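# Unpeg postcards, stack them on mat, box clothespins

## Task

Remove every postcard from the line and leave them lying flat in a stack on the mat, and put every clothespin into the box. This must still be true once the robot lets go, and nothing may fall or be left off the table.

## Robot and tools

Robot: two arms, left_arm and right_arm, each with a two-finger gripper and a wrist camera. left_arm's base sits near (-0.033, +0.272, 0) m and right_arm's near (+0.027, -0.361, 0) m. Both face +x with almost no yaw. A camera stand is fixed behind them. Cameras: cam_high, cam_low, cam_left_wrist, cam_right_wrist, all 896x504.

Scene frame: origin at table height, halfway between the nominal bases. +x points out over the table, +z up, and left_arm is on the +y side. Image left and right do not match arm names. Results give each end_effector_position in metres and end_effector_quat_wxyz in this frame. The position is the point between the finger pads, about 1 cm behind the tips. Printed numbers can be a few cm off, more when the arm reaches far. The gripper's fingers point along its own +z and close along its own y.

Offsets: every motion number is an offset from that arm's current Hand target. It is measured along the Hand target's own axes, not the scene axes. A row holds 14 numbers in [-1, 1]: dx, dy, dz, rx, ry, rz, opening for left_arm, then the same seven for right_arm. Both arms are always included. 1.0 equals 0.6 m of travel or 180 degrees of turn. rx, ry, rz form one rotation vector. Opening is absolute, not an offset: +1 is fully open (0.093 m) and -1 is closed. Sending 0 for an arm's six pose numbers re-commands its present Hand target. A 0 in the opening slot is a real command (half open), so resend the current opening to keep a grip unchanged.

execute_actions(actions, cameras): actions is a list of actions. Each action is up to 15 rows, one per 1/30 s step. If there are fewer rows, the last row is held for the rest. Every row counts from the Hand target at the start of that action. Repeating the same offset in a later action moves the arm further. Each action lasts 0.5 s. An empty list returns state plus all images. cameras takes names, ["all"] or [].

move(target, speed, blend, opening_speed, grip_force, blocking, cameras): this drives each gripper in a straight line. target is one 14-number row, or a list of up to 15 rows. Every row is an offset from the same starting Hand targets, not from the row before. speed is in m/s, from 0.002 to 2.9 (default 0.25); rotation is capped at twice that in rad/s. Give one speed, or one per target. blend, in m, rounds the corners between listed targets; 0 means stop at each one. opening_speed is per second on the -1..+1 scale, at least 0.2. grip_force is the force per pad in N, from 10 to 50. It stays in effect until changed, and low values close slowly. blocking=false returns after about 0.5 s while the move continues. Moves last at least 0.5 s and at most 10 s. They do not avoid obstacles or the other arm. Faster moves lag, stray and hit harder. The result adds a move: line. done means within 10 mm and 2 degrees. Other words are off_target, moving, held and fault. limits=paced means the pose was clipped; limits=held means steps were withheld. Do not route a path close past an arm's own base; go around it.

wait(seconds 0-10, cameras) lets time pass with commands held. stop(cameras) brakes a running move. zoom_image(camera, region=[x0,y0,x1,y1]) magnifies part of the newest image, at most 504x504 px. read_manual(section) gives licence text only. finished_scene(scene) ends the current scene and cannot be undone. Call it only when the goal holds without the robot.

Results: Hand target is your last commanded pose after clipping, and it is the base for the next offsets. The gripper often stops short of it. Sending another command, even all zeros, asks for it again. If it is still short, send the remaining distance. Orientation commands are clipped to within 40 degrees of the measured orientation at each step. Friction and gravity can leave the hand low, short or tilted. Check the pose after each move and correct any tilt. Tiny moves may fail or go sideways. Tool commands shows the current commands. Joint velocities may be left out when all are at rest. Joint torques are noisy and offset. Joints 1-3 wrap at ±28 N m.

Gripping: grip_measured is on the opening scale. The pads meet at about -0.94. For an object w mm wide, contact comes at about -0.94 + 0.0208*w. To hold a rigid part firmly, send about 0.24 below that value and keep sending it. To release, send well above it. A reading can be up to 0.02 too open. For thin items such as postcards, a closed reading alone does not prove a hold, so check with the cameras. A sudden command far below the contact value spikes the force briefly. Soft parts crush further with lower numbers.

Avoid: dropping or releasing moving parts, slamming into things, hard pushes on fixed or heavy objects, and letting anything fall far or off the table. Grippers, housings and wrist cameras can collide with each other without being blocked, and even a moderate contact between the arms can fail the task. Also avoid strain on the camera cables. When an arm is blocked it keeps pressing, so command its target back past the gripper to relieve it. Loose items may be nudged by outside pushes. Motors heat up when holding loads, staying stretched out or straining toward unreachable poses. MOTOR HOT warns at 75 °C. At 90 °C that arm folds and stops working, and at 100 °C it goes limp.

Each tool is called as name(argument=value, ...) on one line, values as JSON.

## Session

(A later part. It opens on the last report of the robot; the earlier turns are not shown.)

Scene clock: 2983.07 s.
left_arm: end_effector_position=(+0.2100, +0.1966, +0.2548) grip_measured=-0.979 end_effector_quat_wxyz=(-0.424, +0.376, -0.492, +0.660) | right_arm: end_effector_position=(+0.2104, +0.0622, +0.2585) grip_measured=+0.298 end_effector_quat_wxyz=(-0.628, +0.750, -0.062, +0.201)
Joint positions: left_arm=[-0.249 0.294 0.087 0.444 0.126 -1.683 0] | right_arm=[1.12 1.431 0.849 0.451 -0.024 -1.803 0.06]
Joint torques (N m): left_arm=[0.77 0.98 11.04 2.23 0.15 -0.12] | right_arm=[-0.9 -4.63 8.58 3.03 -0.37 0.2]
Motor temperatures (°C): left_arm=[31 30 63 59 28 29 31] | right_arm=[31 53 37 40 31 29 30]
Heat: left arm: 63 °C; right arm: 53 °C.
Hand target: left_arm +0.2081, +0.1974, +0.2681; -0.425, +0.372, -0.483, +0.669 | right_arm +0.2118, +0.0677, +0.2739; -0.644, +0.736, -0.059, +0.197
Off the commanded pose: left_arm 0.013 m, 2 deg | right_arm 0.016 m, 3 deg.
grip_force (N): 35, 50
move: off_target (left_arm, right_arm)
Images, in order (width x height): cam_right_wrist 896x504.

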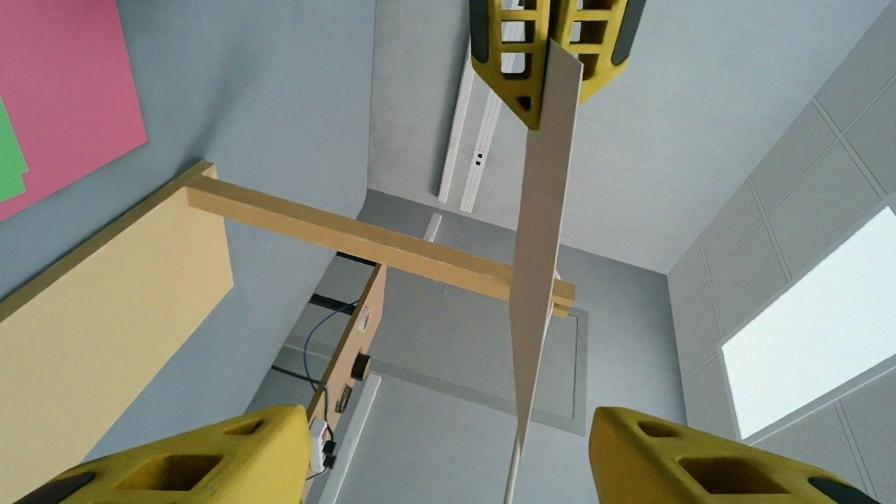

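move(target=[[0,0,0,0,0,0,-1,0,-0.07,0,0,0,0,0.3],[0,0,0,0,0,0,-1,0,-0.038,0,0,0,0,0.3]], speed=0.1, cameras=["cam_right_wrist"])

Scene clock: 2996.60 s.
left_arm: end_effector_position=(+0.2100, +0.1966, +0.2548) grip_measured=-0.979 end_effector_quat_wxyz=(-0.424, +0.376, -0.492, +0.660) | right_arm: end_effector_position=(+0.2060, +0.0739, +0.2937) grip_measured=+0.298 end_effector_quat_wxyz=(-0.639, +0.741, -0.056, +0.198)
Joint positions: left_arm=[-0.249 0.294 0.087 0.444 0.126 -1.683 0] | right_arm=[1.139 1.431 0.969 0.357 -0.023 -1.798 0.06]
Joint torques (N m): left_arm=[0.62 0.84 11.1 2.16 0.16 -0.11] | right_arm=[-1.1 -5.93 5.53 3.01 -0.18 0.16]
Motor temperatures (°C): left_arm=[31 30 63 59 28 29 31] | right_arm=[31 53 39 42 31 29 30]
Heat: left arm: 63 °C; right arm: 53 °C.
Hand target: left_arm +0.2081, +0.1974, +0.2681; -0.425, +0.372, -0.483, +0.669 | right_arm +0.2079, +0.0714, +0.2959; -0.644, +0.737, -0.059, +0.197
Off the commanded pose: left_arm 0.013 m, 2 deg | right_arm 0.004 m, 1 deg.
grip_force (N): 35, 50
move: off_target (left_arm)
Images, in order (width x height): cam_right_wrist 896x504.

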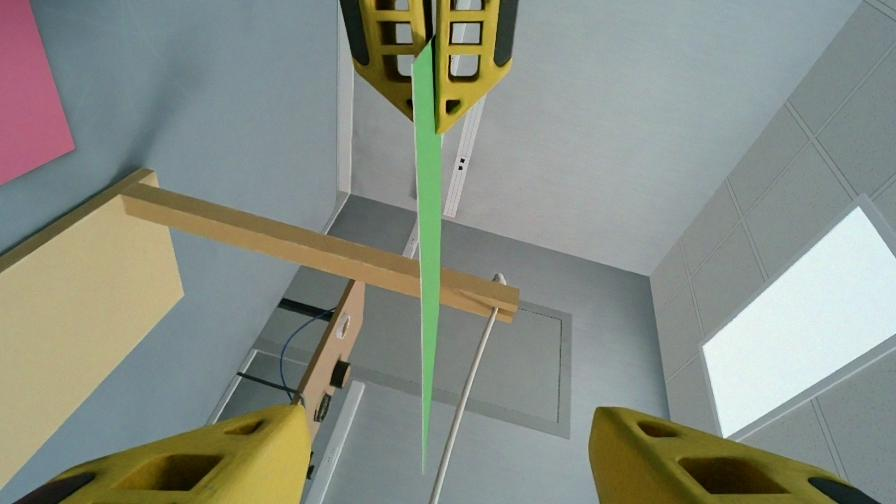

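move(target=[0,0,0,0,0,0,-1,0,0.013,0.0667,0,0,0,0.3], speed=0.1, cameras=["cam_right_wrist"])

Scene clock: 3007.23 s.
left_arm: end_effector_position=(+0.2100, +0.1966, +0.2548) grip_measured=-0.979 end_effector_quat_wxyz=(-0.424, +0.376, -0.492, +0.660) | right_arm: end_effector_position=(+0.2200, +0.1027, +0.2696) grip_measured=+0.298 end_effector_quat_wxyz=(-0.629, +0.750, -0.058, +0.196)
Joint positions: left_arm=[-0.249 0.294 0.087 0.444 0.126 -1.683 0] | right_arm=[1.135 1.577 1.03 0.416 -0.023 -1.798 0.06]
Joint torques (N m): left_arm=[0.77 1.05 11.14 2.21 0.24 -0.14] | right_arm=[-0.94 -5.83 8.68 3.02 -0.21 0.16]
Motor temperatures (°C): left_arm=[31 30 64 59 28 29 31] | right_arm=[31 53 39 44 31 29 30]
Heat: left arm: 64 °C; right arm: 53 °C.
Hand target: left_arm +0.2081, +0.1974, +0.2681; -0.425, +0.372, -0.483, +0.669 | right_arm +0.2239, +0.1072, +0.2849; -0.644, +0.736, -0.059, +0.197
Off the commanded pose: left_arm 0.013 m, 2 deg | right_arm 0.016 m, 2 deg.
grip_force (N): 35, 50
move: off_target (left_arm, right_arm)
Images, in order (width x height): cam_right_wrist 896x504.

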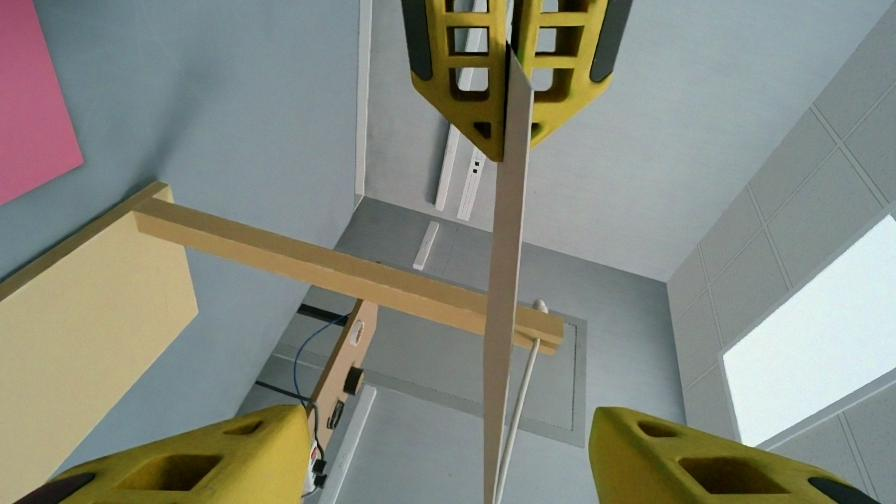

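move(target=[0,0,0,0,0,0,-1,0,-0.013,0,0,0,0,0.3], speed=0.1, cameras=["cam_right_wrist"])

Scene clock: 3016.97 s.
left_arm: end_effector_position=(+0.2100, +0.1966, +0.2548) grip_measured=-0.979 end_effector_quat_wxyz=(-0.424, +0.376, -0.492, +0.660) | right_arm: end_effector_position=(+0.2210, +0.1051, +0.2807) grip_measured=+0.298 end_effector_quat_wxyz=(-0.636, +0.744, -0.057, +0.198)
Joint positions: left_arm=[-0.249 0.294 0.087 0.444 0.126 -1.683 0] | right_arm=[1.135 1.577 1.057 0.406 -0.023 -1.798 0.06]
Joint torques (N m): left_arm=[0.9 0.99 11.12 2.16 0.14 -0.08] | right_arm=[-0.46 -6.19 8.66 2.76 -0.15 0.17]
Motor temperatures (°C): left_arm=[31 30 64 59 28 29 31] | right_arm=[31 53 39 43 31 29 30]
Heat: left arm: 64 °C; right arm: 53 °C.
Hand target: left_arm +0.2081, +0.1974, +0.2681; -0.425, +0.372, -0.483, +0.669 | right_arm +0.2226, +0.1084, +0.2923; -0.644, +0.736, -0.059, +0.197
Off the commanded pose: left_arm 0.013 m, 2 deg | right_arm 0.012 m, 1 deg.
grip_force (N): 35, 50
move: off_target (left_arm, right_arm)
Images, in order (width x height): cam_right_wrist 896x504.

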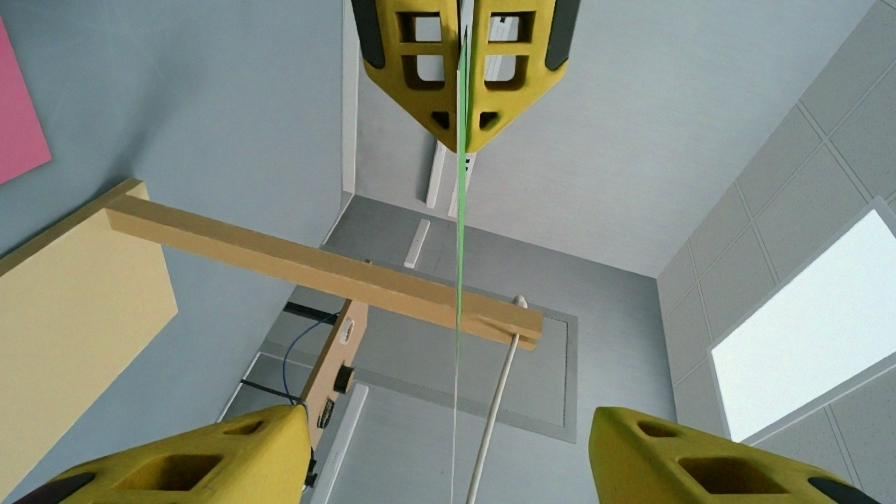

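move(target=[0,0,0,0,0,0,-1,0,-0.002,0.0667,0,0,0,0.3], speed=0.1, cameras=["cam_right_wrist","cam_high"])

zoom_image(camera="cam_high", region=[340, 60, 500, 220])

Scene clock: 3029.73 s.
left_arm: end_effector_position=(+0.2100, +0.1966, +0.2548) grip_measured=-0.979 end_effector_quat_wxyz=(-0.424, +0.376, -0.492, +0.660) | right_arm: end_effector_position=(+0.2364, +0.1413, +0.2787) grip_measured=+0.298 end_effector_quat_wxyz=(-0.636, +0.744, -0.057, +0.198)
Joint positions: left_arm=[-0.249 0.294 0.087 0.444 0.126 -1.683 0] | right_arm=[1.135 1.725 1.211 0.401 -0.023 -1.798 0.06]
Joint torques (N m): left_arm=[0.8 1.06 11.36 2.22 0.2 -0.11] | right_arm=[-0.12 -7.16 8.76 2.77 -0.11 0.17]
Motor temperatures (°C): left_arm=[31 30 64 59 28 29 31] | right_arm=[31 53 40 44 31 29 30]
Heat: left arm: 64 °C; right arm: 53 °C.
Hand target: left_arm +0.2081, +0.1974, +0.2681; -0.425, +0.372, -0.483, +0.669 | right_arm +0.2371, +0.1457, +0.2896; -0.644, +0.737, -0.059, +0.197
Off the commanded pose: left_arm 0.013 m, 2 deg | right_arm 0.012 m, 1 deg.
grip_force (N): 35, 50
move: off_target (left_arm, right_arm)
Images, in order (width x height): cam_high 896x504, cam_right_wrist 896x504.

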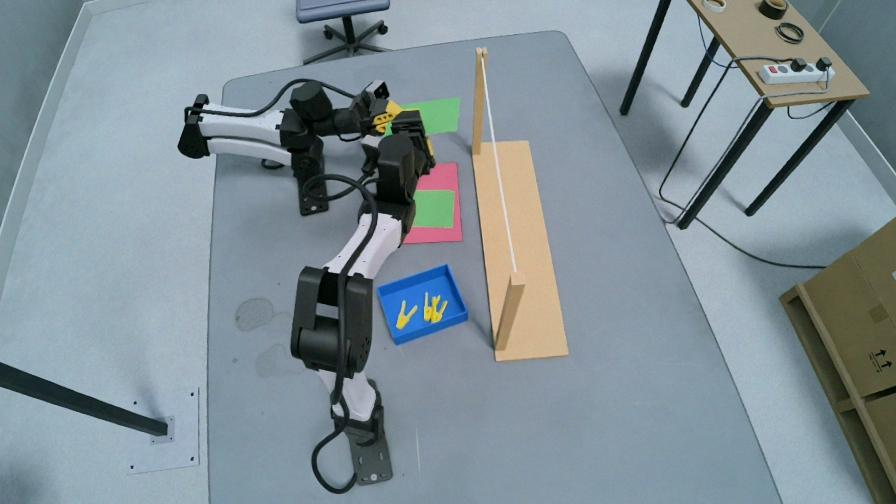

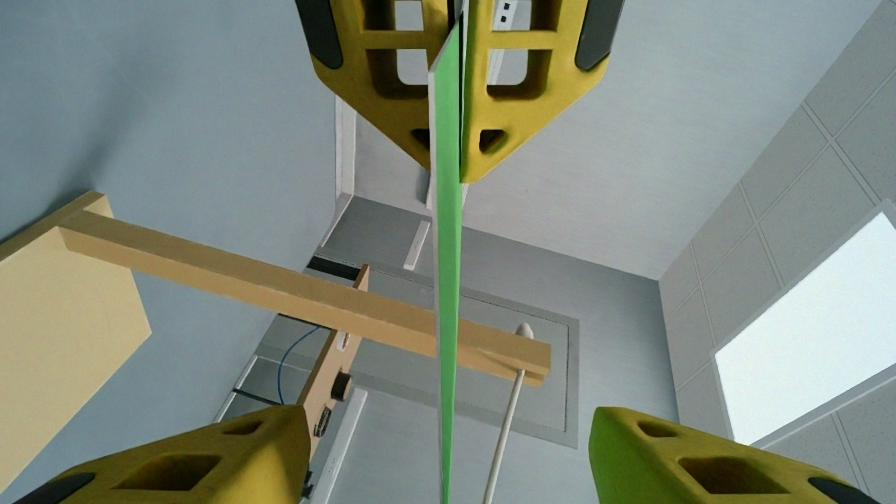

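Scaled by 3.150.

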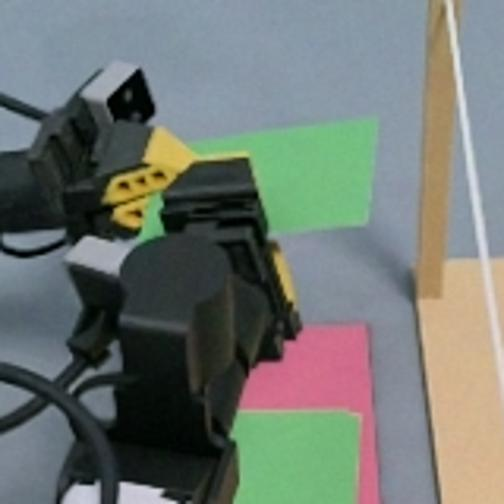

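move(target=[0,0,0,0,0,0,-1,0,0.0,0.072,0.012,0,0,0.3], speed=0.1, cameras=["cam_right_wrist","cam_high"])

zoom_image(camera="cam_high", region=[340, 60, 500, 220])

Scene clock: 3050.87 s.
left_arm: end_effector_position=(+0.2130, +0.2040, +0.2523) grip_measured=-0.979 end_effector_quat_wxyz=(-0.433, +0.392, -0.485, +0.651) | right_arm: end_effector_position=(+0.2501, +0.1790, +0.2680) grip_measured=+0.298 end_effector_quat_wxyz=(-0.639, +0.742, -0.053, +0.195)
Joint positions: left_arm=[-0.238 0.294 0.087 0.433 0.096 -1.685 0] | right_arm=[1.136 1.884 1.359 0.417 -0.034 -1.798 0.06]
Joint torques (N m): left_arm=[0.09 0.75 11.08 2.32 0.44 -0.03] | right_arm=[-0.24 -7.91 9.2 3.14 -0.09 0.18]
Motor temperatures (°C): left_arm=[31 30 65 59 28 29 31] | right_arm=[31 55 43 46 31 29 30]
Heat: left arm: 65 °C; right arm: 55 °C.
Hand target: left_arm +0.2081, +0.1973, +0.2681; -0.425, +0.372, -0.483, +0.669 | right_arm +0.2529, +0.1857, +0.2857; -0.658, +0.724, -0.055, +0.198
Off the commanded pose: left_arm 0.018 m, 3 deg | right_arm 0.019 m, 3 deg.
grip_force (N): 35, 50
move: off_target (left_arm, right_arm)
Images, in order (width x height): cam_high 896x504, cam_right_wrist 896x504.

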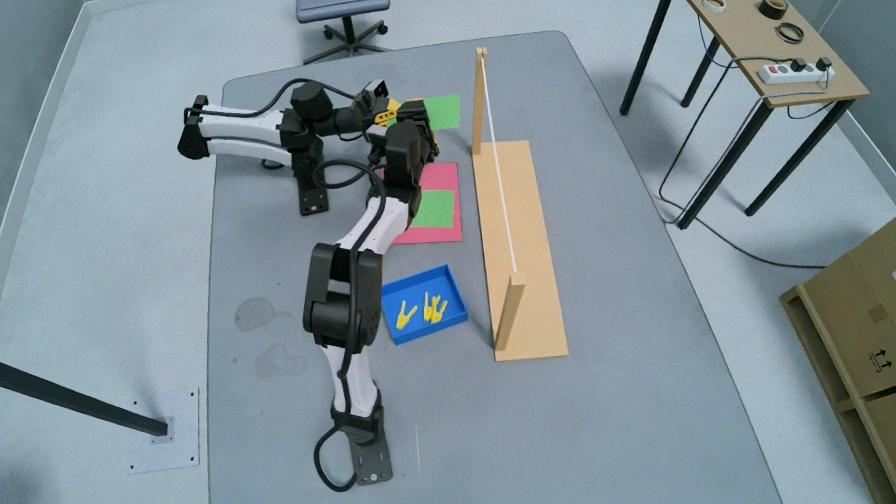

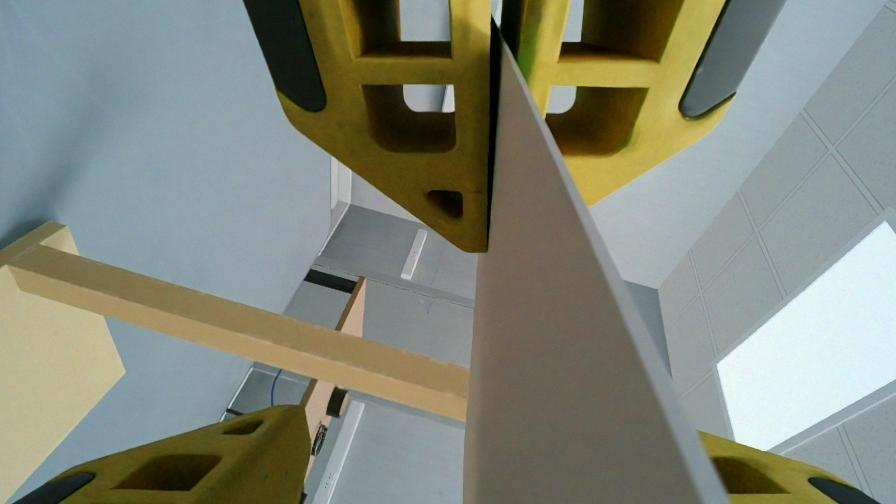

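Scaled by 3.150.

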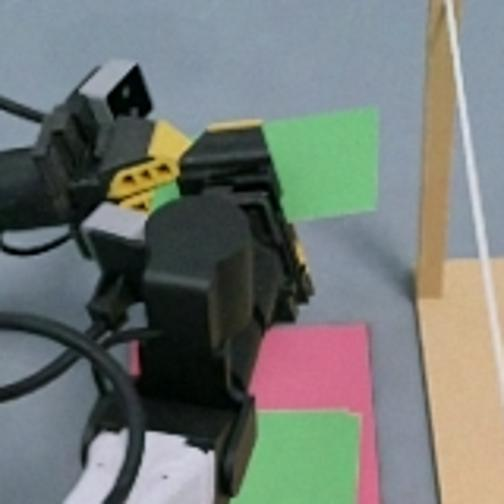

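move(target=[[0,0,0,0,0,0,-1,0,0,-0.075,-0.006,0,0,0.3],[0,0,0,0,0,0,-1,0,-0.012,-0.075,-0.006,0,0,0.3]], speed=0.08, cameras=["cam_right_wrist"])

Scene clock: 3069.97 s.
left_arm: end_effector_position=(+0.2114, +0.1990, +0.2520) grip_measured=-0.979 end_effector_quat_wxyz=(-0.424, +0.382, -0.493, +0.656) | right_arm: end_effector_position=(+0.2377, +0.1490, +0.2749) grip_measured=+0.298 end_effector_quat_wxyz=(-0.638, +0.743, -0.054, +0.195)
Joint positions: left_arm=[-0.238 0.294 0.087 0.433 0.128 -1.685 0] | right_arm=[1.136 1.757 1.23 0.418 -0.032 -1.798 0.06]
Joint torques (N m): left_arm=[0.05 0.76 11.28 2.37 0.19 -0.1] | right_arm=[-0.03 -10.45 6.99 2.77 -0.03 0.18]
Motor temperatures (°C): left_arm=[31 30 65 58 29 29 31] | right_arm=[31 55 43 46 31 29 30]
Heat: left arm: 65 °C; right arm: 55 °C.
Hand target: left_arm +0.2081, +0.1973, +0.2681; -0.425, +0.372, -0.483, +0.669 | right_arm +0.2354, +0.1448, +0.2953; -0.651, +0.730, -0.057, +0.198
Off the commanded pose: left_arm 0.017 m, 2 deg | right_arm 0.021 m, 2 deg.
grip_force (N): 35, 50
move: off_target (left_arm, right_arm)
Images, in order (width x height): cam_right_wrist 896x504.

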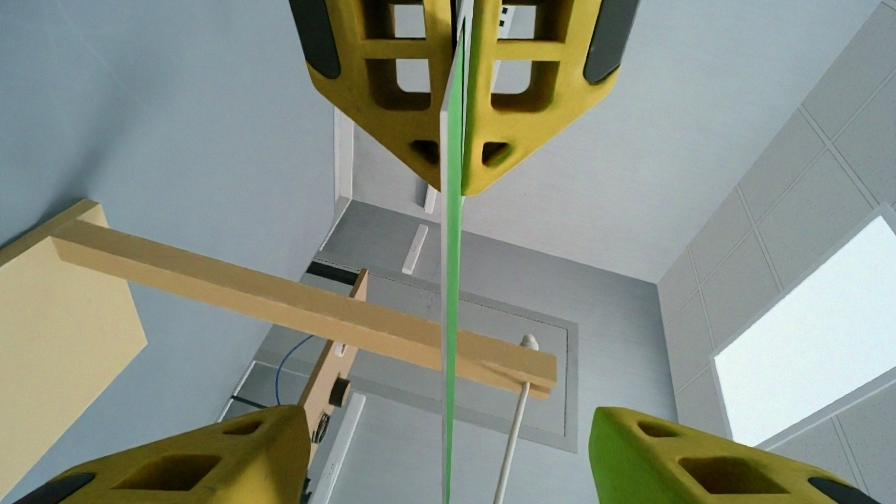

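move(target=[0,0,0,0,0,0,-1,0,-0.008,0.035,0,0,0,0.3], speed=0.08, cameras=["cam_right_wrist"])

Scene clock: 3078.60 s.
left_arm: end_effector_position=(+0.2114, +0.1990, +0.2520) grip_measured=-0.979 end_effector_quat_wxyz=(-0.424, +0.382, -0.493, +0.656) | right_arm: end_effector_position=(+0.2432, +0.1602, +0.2891) grip_measured=+0.298 end_effector_quat_wxyz=(-0.644, +0.736, -0.054, +0.199)
Joint positions: left_arm=[-0.238 0.294 0.087 0.433 0.128 -1.685 0] | right_arm=[1.136 1.792 1.311 0.39 -0.028 -1.798 0.06]
Joint torques (N m): left_arm=[0.05 0.69 11.02 2.36 0.16 -0.11] | right_arm=[0.35 -7.66 8.66 2.77 -0.03 0.18]
Motor temperatures (°C): left_arm=[31 30 65 57 29 29 31] | right_arm=[31 58 43 46 31 29 30]
Heat: left arm: 65 °C; right arm: 58 °C.
Hand target: left_arm +0.2081, +0.1973, +0.2681; -0.425, +0.372, -0.483, +0.669 | right_arm +0.2422, +0.1649, +0.2984; -0.651, +0.730, -0.057, +0.198
Off the commanded pose: left_arm 0.017 m, 2 deg | right_arm 0.011 m, 1 deg.
grip_force (N): 35, 50
move: off_target (left_arm, right_arm)
Images, in order (width x height): cam_right_wrist 896x504.

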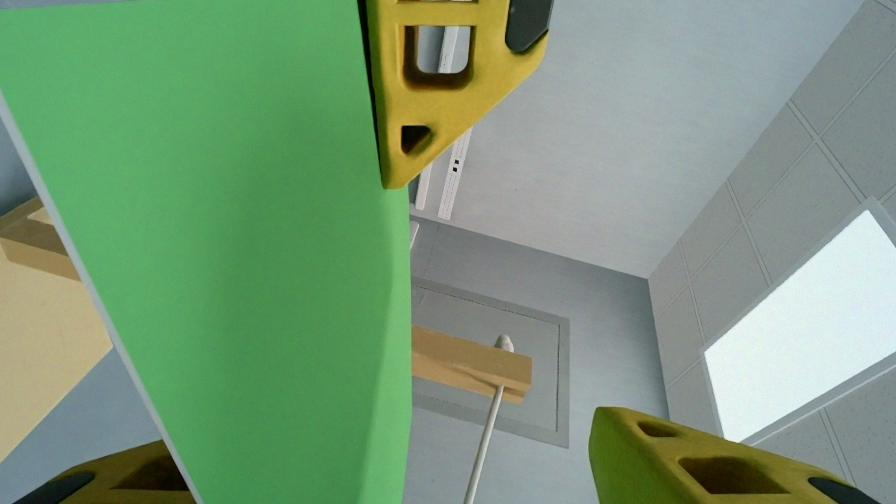

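move(target=[0,0,0,0,0,0,-1,0,0.015,0,0,0,0,0.3], speed=0.08, cameras=["cam_right_wrist"])

Scene clock: 3086.77 s.
left_arm: end_effector_position=(+0.2114, +0.1990, +0.2520) grip_measured=-0.979 end_effector_quat_wxyz=(-0.424, +0.382, -0.493, +0.656) | right_arm: end_effector_position=(+0.2437, +0.1613, +0.2887) grip_measured=+0.298 end_effector_quat_wxyz=(-0.646, +0.735, -0.054, +0.199)
Joint positions: left_arm=[-0.238 0.294 0.087 0.433 0.128 -1.685 0] | right_arm=[1.136 1.798 1.311 0.401 -0.028 -1.798 0.06]
Joint torques (N m): left_arm=[0.12 0.83 11.29 2.3 0.17 -0.12] | right_arm=[-0.13 -7.61 6.54 3.01 -0.09 0.18]
Motor temperatures (°C): left_arm=[31 30 65 57 29 29 31] | right_arm=[31 58 43 45 31 29 30]
Heat: left arm: 65 °C; right arm: 58 °C.
Hand target: left_arm +0.2081, +0.1973, +0.2681; -0.425, +0.372, -0.483, +0.669 | right_arm +0.2438, +0.1636, +0.2895; -0.651, +0.730, -0.057, +0.198
Off the commanded pose: left_arm 0.017 m, 2 deg | right_arm 0.002 m, 1 deg.
grip_force (N): 35, 50
move: off_target (left_arm)
Images, in order (width x height): cam_right_wrist 896x504.

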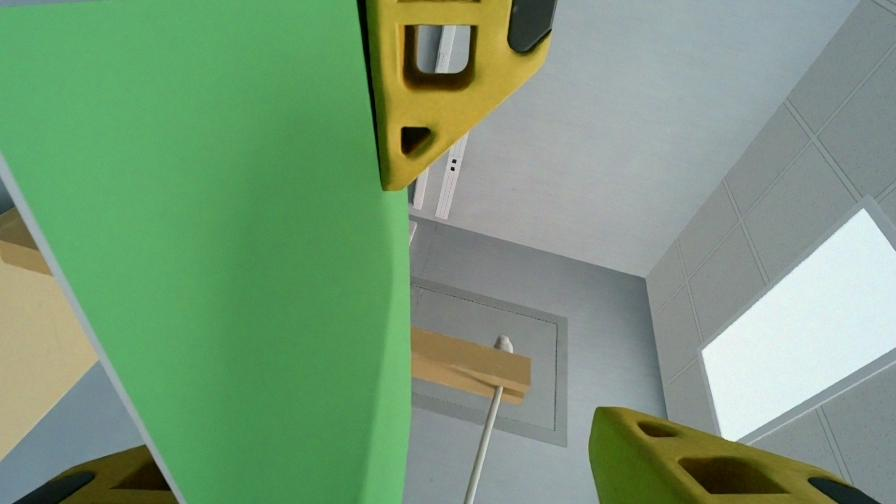

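move(target=[0,0,0,0,0,0,-1,0,0.012,0,0,0,0,0.3], speed=0.08, cameras=["cam_right_wrist"])

Scene clock: 3096.87 s.
left_arm: end_effector_position=(+0.2114, +0.1990, +0.2520) grip_measured=-0.979 end_effector_quat_wxyz=(-0.424, +0.382, -0.493, +0.656) | right_arm: end_effector_position=(+0.2440, +0.1621, +0.2884) grip_measured=+0.298 end_effector_quat_wxyz=(-0.651, +0.730, -0.054, +0.201)
Joint positions: left_arm=[-0.238 0.294 0.087 0.433 0.128 -1.685 0] | right_arm=[1.136 1.803 1.304 0.428 -0.028 -1.798 0.06]
Joint torques (N m): left_arm=[-0.12 0.85 11.25 2.35 0.23 -0.12] | right_arm=[-0.51 -7.69 5.41 3.02 -0.13 0.17]
Motor temperatures (°C): left_arm=[31 30 65 57 29 29 31] | right_arm=[31 58 43 47 31 29 30]
Heat: left arm: 65 °C; right arm: 58 °C.
Hand target: left_arm +0.2081, +0.1973, +0.2681; -0.425, +0.372, -0.483, +0.669 | right_arm +0.2450, +0.1626, +0.2827; -0.651, +0.730, -0.057, +0.198
Off the commanded pose: left_arm 0.017 m, 2 deg | right_arm 0.006 m, 0 deg.
grip_force (N): 35, 50
move: off_target (left_arm)
Images, in order (width x height): cam_right_wrist 896x504.

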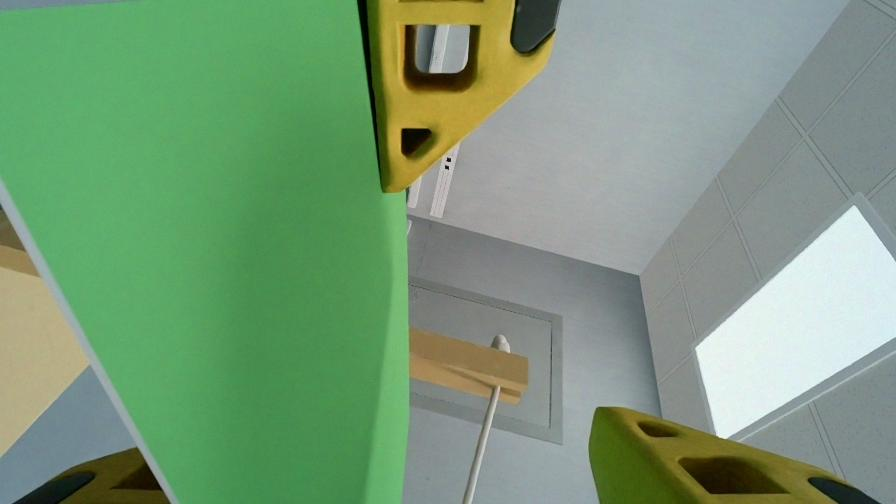

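move(target=[0,0,0,0,0,0,-1,0,-0.003,-0.06,0,0,0,0.3], speed=0.1, cameras=["cam_right_wrist"])

Scene clock: 3116.43 s.
left_arm: end_effector_position=(+0.2114, +0.1990, +0.2520) grip_measured=-0.979 end_effector_quat_wxyz=(-0.424, +0.382, -0.493, +0.656) | right_arm: end_effector_position=(+0.2322, +0.1343, +0.2790) grip_measured=+0.298 end_effector_quat_wxyz=(-0.643, +0.737, -0.055, +0.198)
Joint positions: left_arm=[-0.238 0.294 0.087 0.433 0.128 -1.685 0] | right_arm=[1.136 1.699 1.162 0.443 -0.028 -1.798 0.06]
Joint torques (N m): left_arm=[-0.2 0.92 11.18 2.33 0.2 -0.09] | right_arm=[-0.68 -9.22 5.33 2.93 -0.15 0.17]
Motor temperatures (°C): left_arm=[31 30 66 57 28 29 31] | right_arm=[31 57 40 48 31 29 30]
Heat: left arm: 66 °C; right arm: 57 °C.
Hand target: left_arm +0.2081, +0.1973, +0.2681; -0.425, +0.372, -0.483, +0.669 | right_arm +0.2317, +0.1294, +0.2871; -0.651, +0.730, -0.057, +0.198
Off the commanded pose: left_arm 0.017 m, 2 deg | right_arm 0.010 m, 1 deg.
grip_force (N): 35, 50
move: off_target (left_arm)
Images, in order (width x height): cam_right_wrist 896x504.

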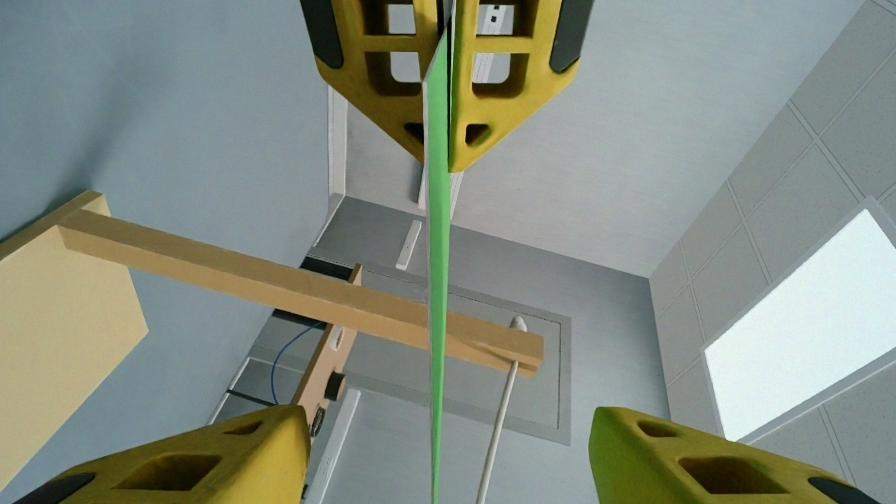

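move(target=[0,0,0,0,0,0,-1,0,-0.002,0.05,0,0,0,0.3], speed=0.08, cameras=["cam_right_wrist"])

Scene clock: 3122.90 s.
left_arm: end_effector_position=(+0.2114, +0.1990, +0.2520) grip_measured=-0.979 end_effector_quat_wxyz=(-0.424, +0.382, -0.493, +0.656) | right_arm: end_effector_position=(+0.2403, +0.1533, +0.2757) grip_measured=+0.298 end_effector_quat_wxyz=(-0.643, +0.737, -0.055, +0.198)
Joint positions: left_arm=[-0.238 0.294 0.087 0.433 0.128 -1.685 0] | right_arm=[1.136 1.778 1.242 0.442 -0.028 -1.798 0.06]
Joint torques (N m): left_arm=[0.17 0.9 11.17 2.29 0.2 -0.03] | right_arm=[-0.39 -7.46 8.7 2.77 -0.12 0.17]
Motor temperatures (°C): left_arm=[31 30 66 57 28 29 31] | right_arm=[31 57 41 48 31 29 30]
Heat: left arm: 66 °C; right arm: 57 °C.
Hand target: left_arm +0.2081, +0.1973, +0.2681; -0.425, +0.372, -0.483, +0.669 | right_arm +0.2423, +0.1574, +0.2859; -0.651, +0.730, -0.057, +0.198
Off the commanded pose: left_arm 0.017 m, 2 deg | right_arm 0.011 m, 1 deg.
grip_force (N): 35, 50
move: off_target (left_arm, right_arm)
Images, in order (width x height): cam_right_wrist 896x504.

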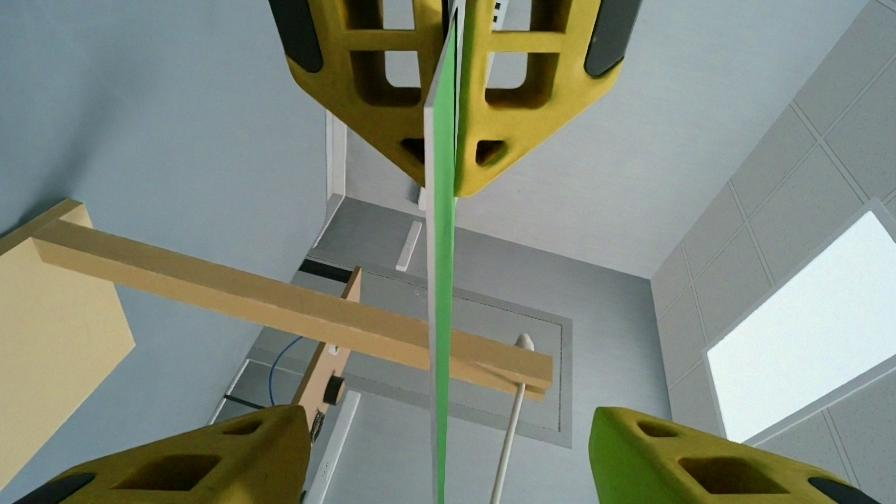

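move(target=[0,0,0,0,0,0,-1,0,-0.001,0.042,0,0,0,0.3], speed=0.08, cameras=["cam_right_wrist","cam_high"])

zoom_image(camera="cam_high", region=[340, 60, 500, 220])

Scene clock: 3129.17 s.
left_arm: end_effector_position=(+0.2123, +0.2017, +0.2519) grip_measured=-0.979 end_effector_quat_wxyz=(-0.429, +0.388, -0.489, +0.653) | right_arm: end_effector_position=(+0.2490, +0.1758, +0.2752) grip_measured=+0.298 end_effector_quat_wxyz=(-0.643, +0.738, -0.054, +0.197)
Joint positions: left_arm=[-0.238 0.294 0.087 0.432 0.111 -1.685 0] | right_arm=[1.137 1.866 1.353 0.417 -0.028 -1.798 0.06]
Joint torques (N m): left_arm=[0.09 0.83 11.1 2.41 0.32 -0.09] | right_arm=[-0.31 -7.77 8.96 2.82 -0.09 0.17]
Motor temperatures (°C): left_arm=[31 30 66 57 28 29 31] | right_arm=[31 56 41 48 31 29 30]
Heat: left arm: 66 °C; right arm: 56 °C.
Hand target: left_arm +0.2081, +0.1974, +0.2681; -0.425, +0.372, -0.483, +0.669 | right_arm +0.2514, +0.1810, +0.2847; -0.651, +0.730, -0.057, +0.198
Off the commanded pose: left_arm 0.017 m, 3 deg | right_arm 0.011 m, 1 deg.
grip_force (N): 35, 50
move: off_target (left_arm, right_arm)
Images, in order (width x height): cam_high 896x504, cam_right_wrist 896x504.

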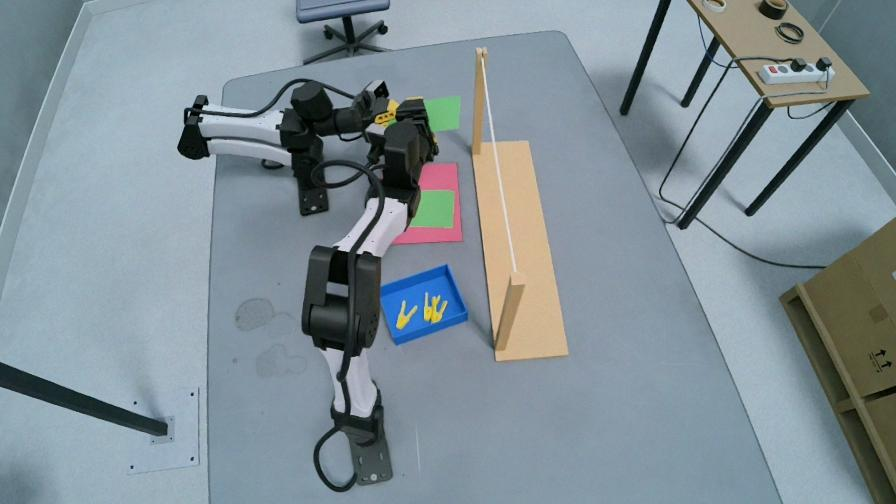

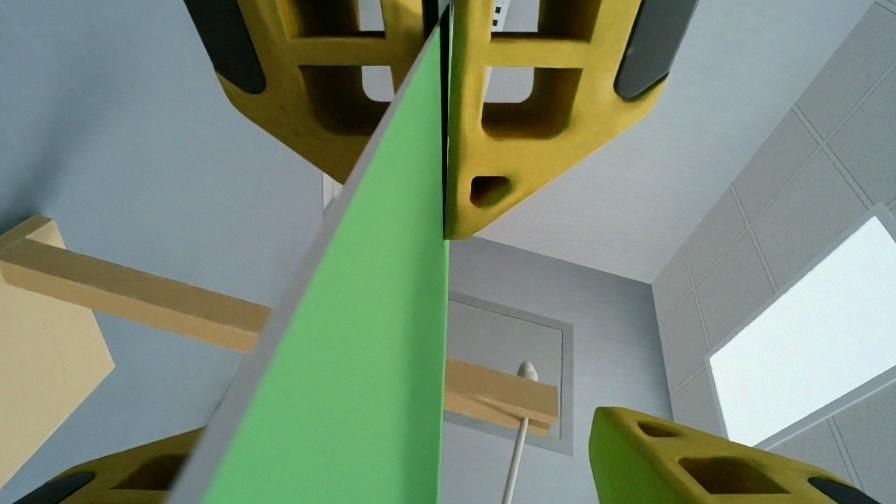

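Scaled by 3.150.

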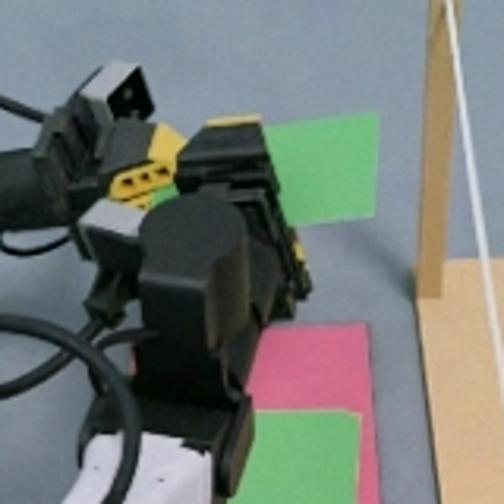

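move(target=[0,0,0,0,0,0,-1,0,0.001,-0.038,0,0,0,0.3], speed=0.08, cameras=["cam_right_wrist"])

Scene clock: 3144.93 s.
left_arm: end_effector_position=(+0.2115, +0.1991, +0.2517) grip_measured=-0.979 end_effector_quat_wxyz=(-0.424, +0.383, -0.493, +0.656) | right_arm: end_effector_position=(+0.2447, +0.1656, +0.2712) grip_measured=+0.298 end_effector_quat_wxyz=(-0.639, +0.742, -0.055, +0.196)
Joint positions: left_arm=[-0.238 0.294 0.087 0.431 0.127 -1.685 0] | right_arm=[1.137 1.828 1.299 0.421 -0.028 -1.798 0.06]
Joint torques (N m): left_arm=[-0.21 1.07 11.08 2.35 0.21 -0.11] | right_arm=[-0.49 -10.88 5.3 3 -0.11 0.17]
Motor temperatures (°C): left_arm=[31 30 66 56 29 29 31] | right_arm=[31 56 43 47 31 29 30]
Heat: left arm: 66 °C; right arm: 56 °C.
Hand target: left_arm +0.2081, +0.1974, +0.2681; -0.425, +0.372, -0.483, +0.669 | right_arm +0.2432, +0.1597, +0.2859; -0.651, +0.730, -0.057, +0.198
Off the commanded pose: left_arm 0.017 m, 2 deg | right_arm 0.016 m, 2 deg.
grip_force (N): 35, 50
move: off_target (left_arm, right_arm)
Images, in order (width x height): cam_right_wrist 896x504.

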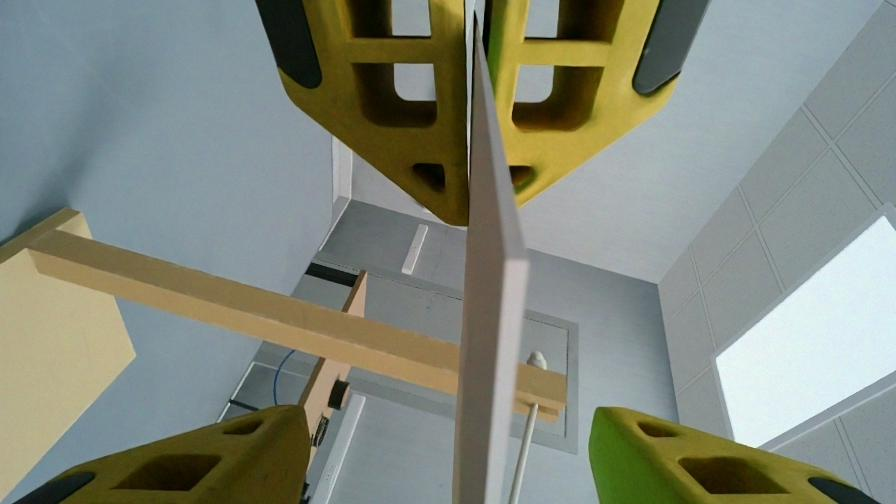

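move(target=[0,0,0,0,0,0,-1,0,0,0,0,0,0,-1], grip_force=[35,35], opening_speed=0.8, cameras=["cam_right_wrist","cam_left_wrist"])

Scene clock: 3155.47 s.
left_arm: end_effector_position=(+0.2114, +0.1990, +0.2517) grip_measured=-0.979 end_effector_quat_wxyz=(-0.419, +0.387, -0.490, +0.659) | right_arm: end_effector_position=(+0.2448, +0.1659, +0.2743) grip_measured=-0.990 end_effector_quat_wxyz=(-0.643, +0.738, -0.054, +0.198)
Joint positions: left_arm=[-0.238 0.294 0.087 0.431 0.128 -1.702 0] | right_arm=[1.137 1.828 1.299 0.434 -0.028 -1.798 0]
Joint torques (N m): left_arm=[-0.08 0.64 10.88 2.31 0.16 0.1] | right_arm=[-0.5 -10.88 5.31 2.84 -0.11 0.17]
Motor temperatures (°C): left_arm=[31 30 67 56 29 29 31] | right_arm=[31 57 41 49 31 29 30]
Heat: left arm: 67 °C; right arm: 57 °C.
Hand target: left_arm +0.2081, +0.1974, +0.2681; -0.425, +0.372, -0.483, +0.669 | right_arm +0.2432, +0.1597, +0.2859; -0.651, +0.730, -0.057, +0.198
Off the commanded pose: left_arm 0.017 m, 2 deg | right_arm 0.013 m, 1 deg.
grip_force (N): 35, 35
move: off_target (left_arm, right_arm)
Images, in order (width x height): cam_left_wrist 896x504, cam_right_wrist 896x504.

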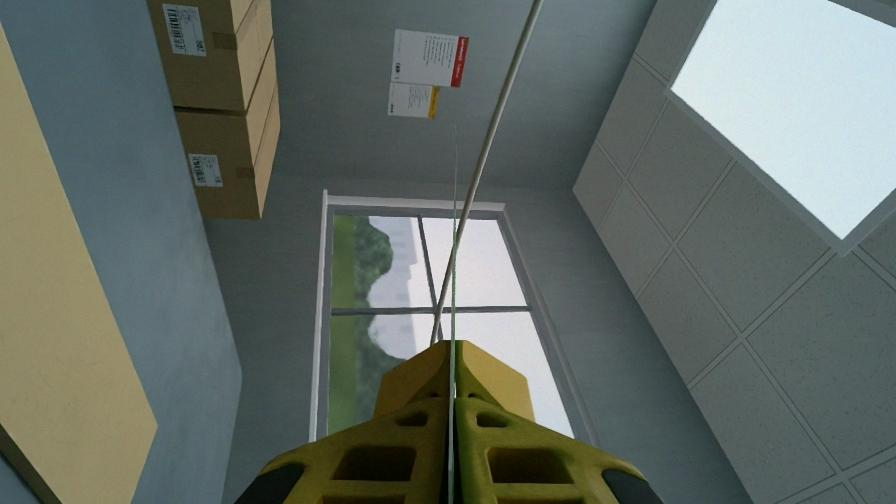

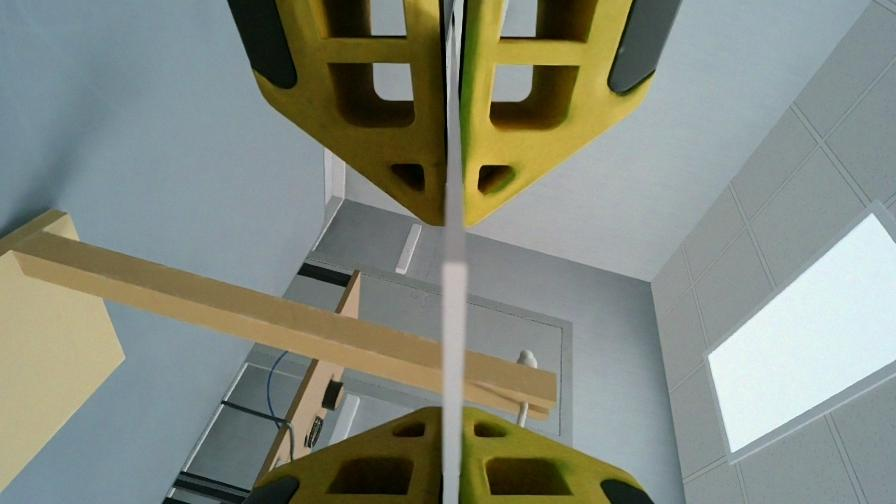

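move(target=[[0,0,0,0,0,0,0.2,0,0,0,0,0,0,-1],[-0.113,0.002,-0.1375,0,0,0,0.2,0,0,0,0,0,0,-1]], speed=0.12, cameras=["all"])

Scene clock: 3173.03 s.
left_arm: end_effector_position=(+0.1624, +0.2902, +0.2331) grip_measured=+0.198 end_effector_quat_wxyz=(-0.447, +0.419, -0.505, +0.607) | right_arm: end_effector_position=(+0.2447, +0.1656, +0.2756) grip_measured=-0.990 end_effector_quat_wxyz=(-0.645, +0.737, -0.054, +0.198)
Joint positions: left_arm=[1.014 0.015 0.013 0.464 1.258 -2.071 0.055] | right_arm=[1.137 1.826 1.299 0.435 -0.028 -1.797 0]
Joint torques (N m): left_arm=[0.53 1.61 9.81 1.47 -0.04 -0.18] | right_arm=[-0.49 -10.74 5.31 2.83 -0.11 0.16]
Motor temperatures (°C): left_arm=[31 30 67 56 28 29 31] | right_arm=[31 59 40 47 31 29 30]
Heat: left arm: 67 °C; right arm: 59 °C.
Hand target: left_arm +0.1580, +0.2873, +0.2397; -0.425, +0.372, -0.483, +0.669 | right_arm +0.2432, +0.1596, +0.2860; -0.651, +0.730, -0.057, +0.198
Off the commanded pose: left_arm 0.008 m, 10 deg | right_arm 0.012 m, 1 deg.
joint sent to its limit (left arm) — joint 2 (shoulder), lower limit; joint 6 (wrist roll), lower limit. The joint targets are off in orientation, not in position.
grip_force (N): 35, 35
move: off_target (left_arm, right_arm)

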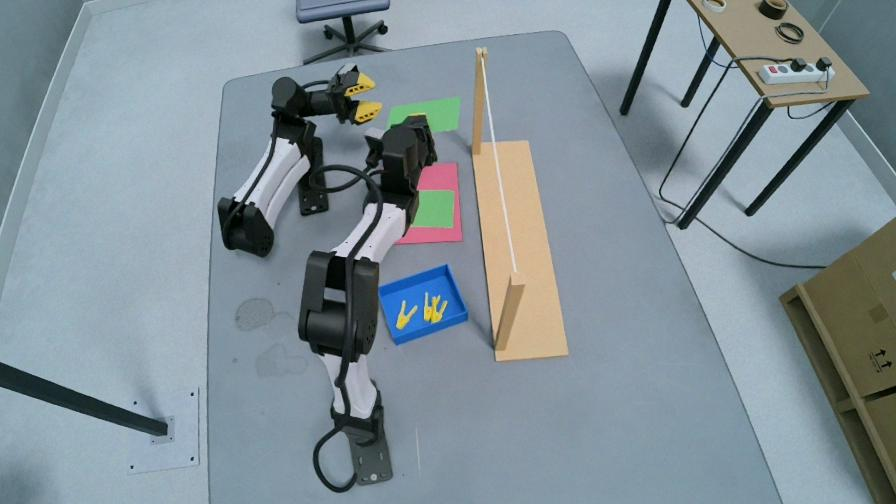

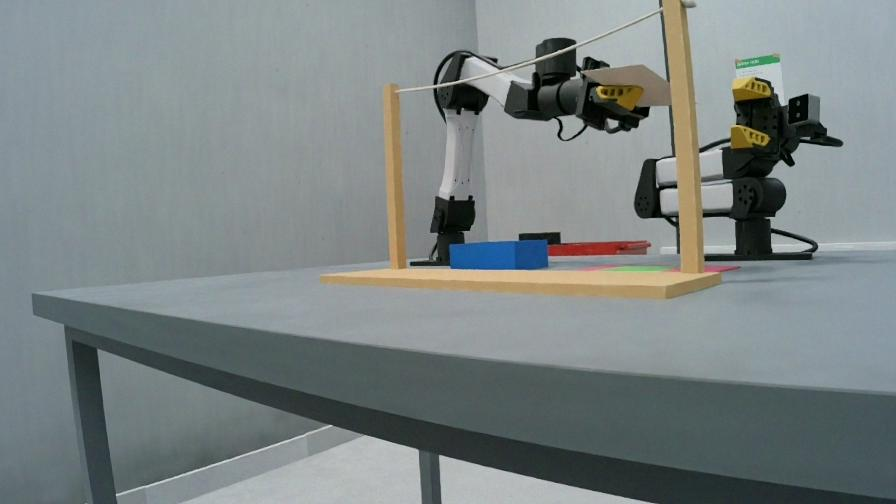

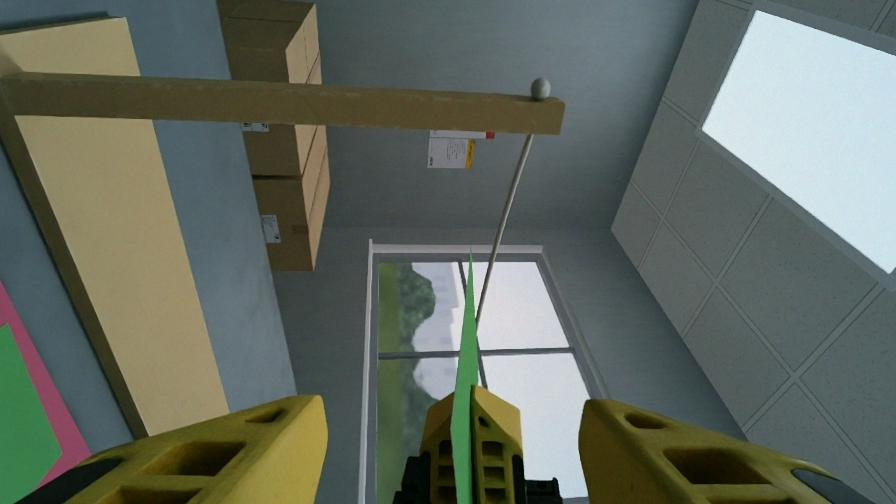

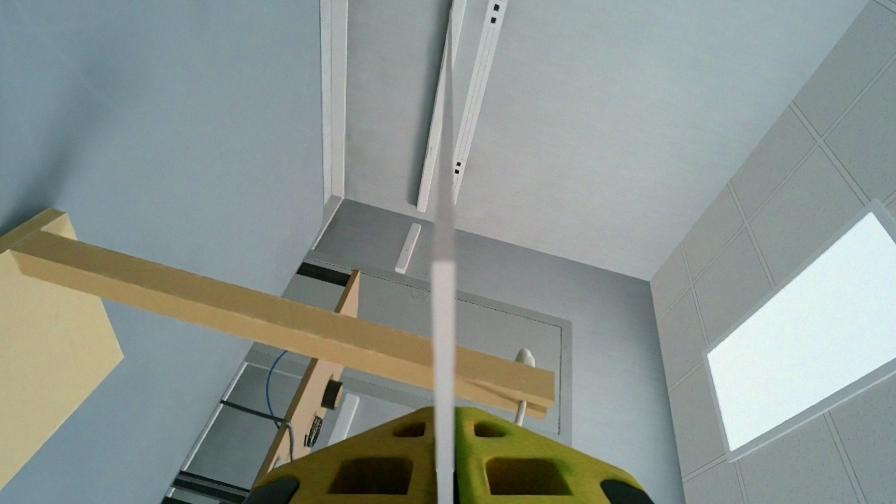

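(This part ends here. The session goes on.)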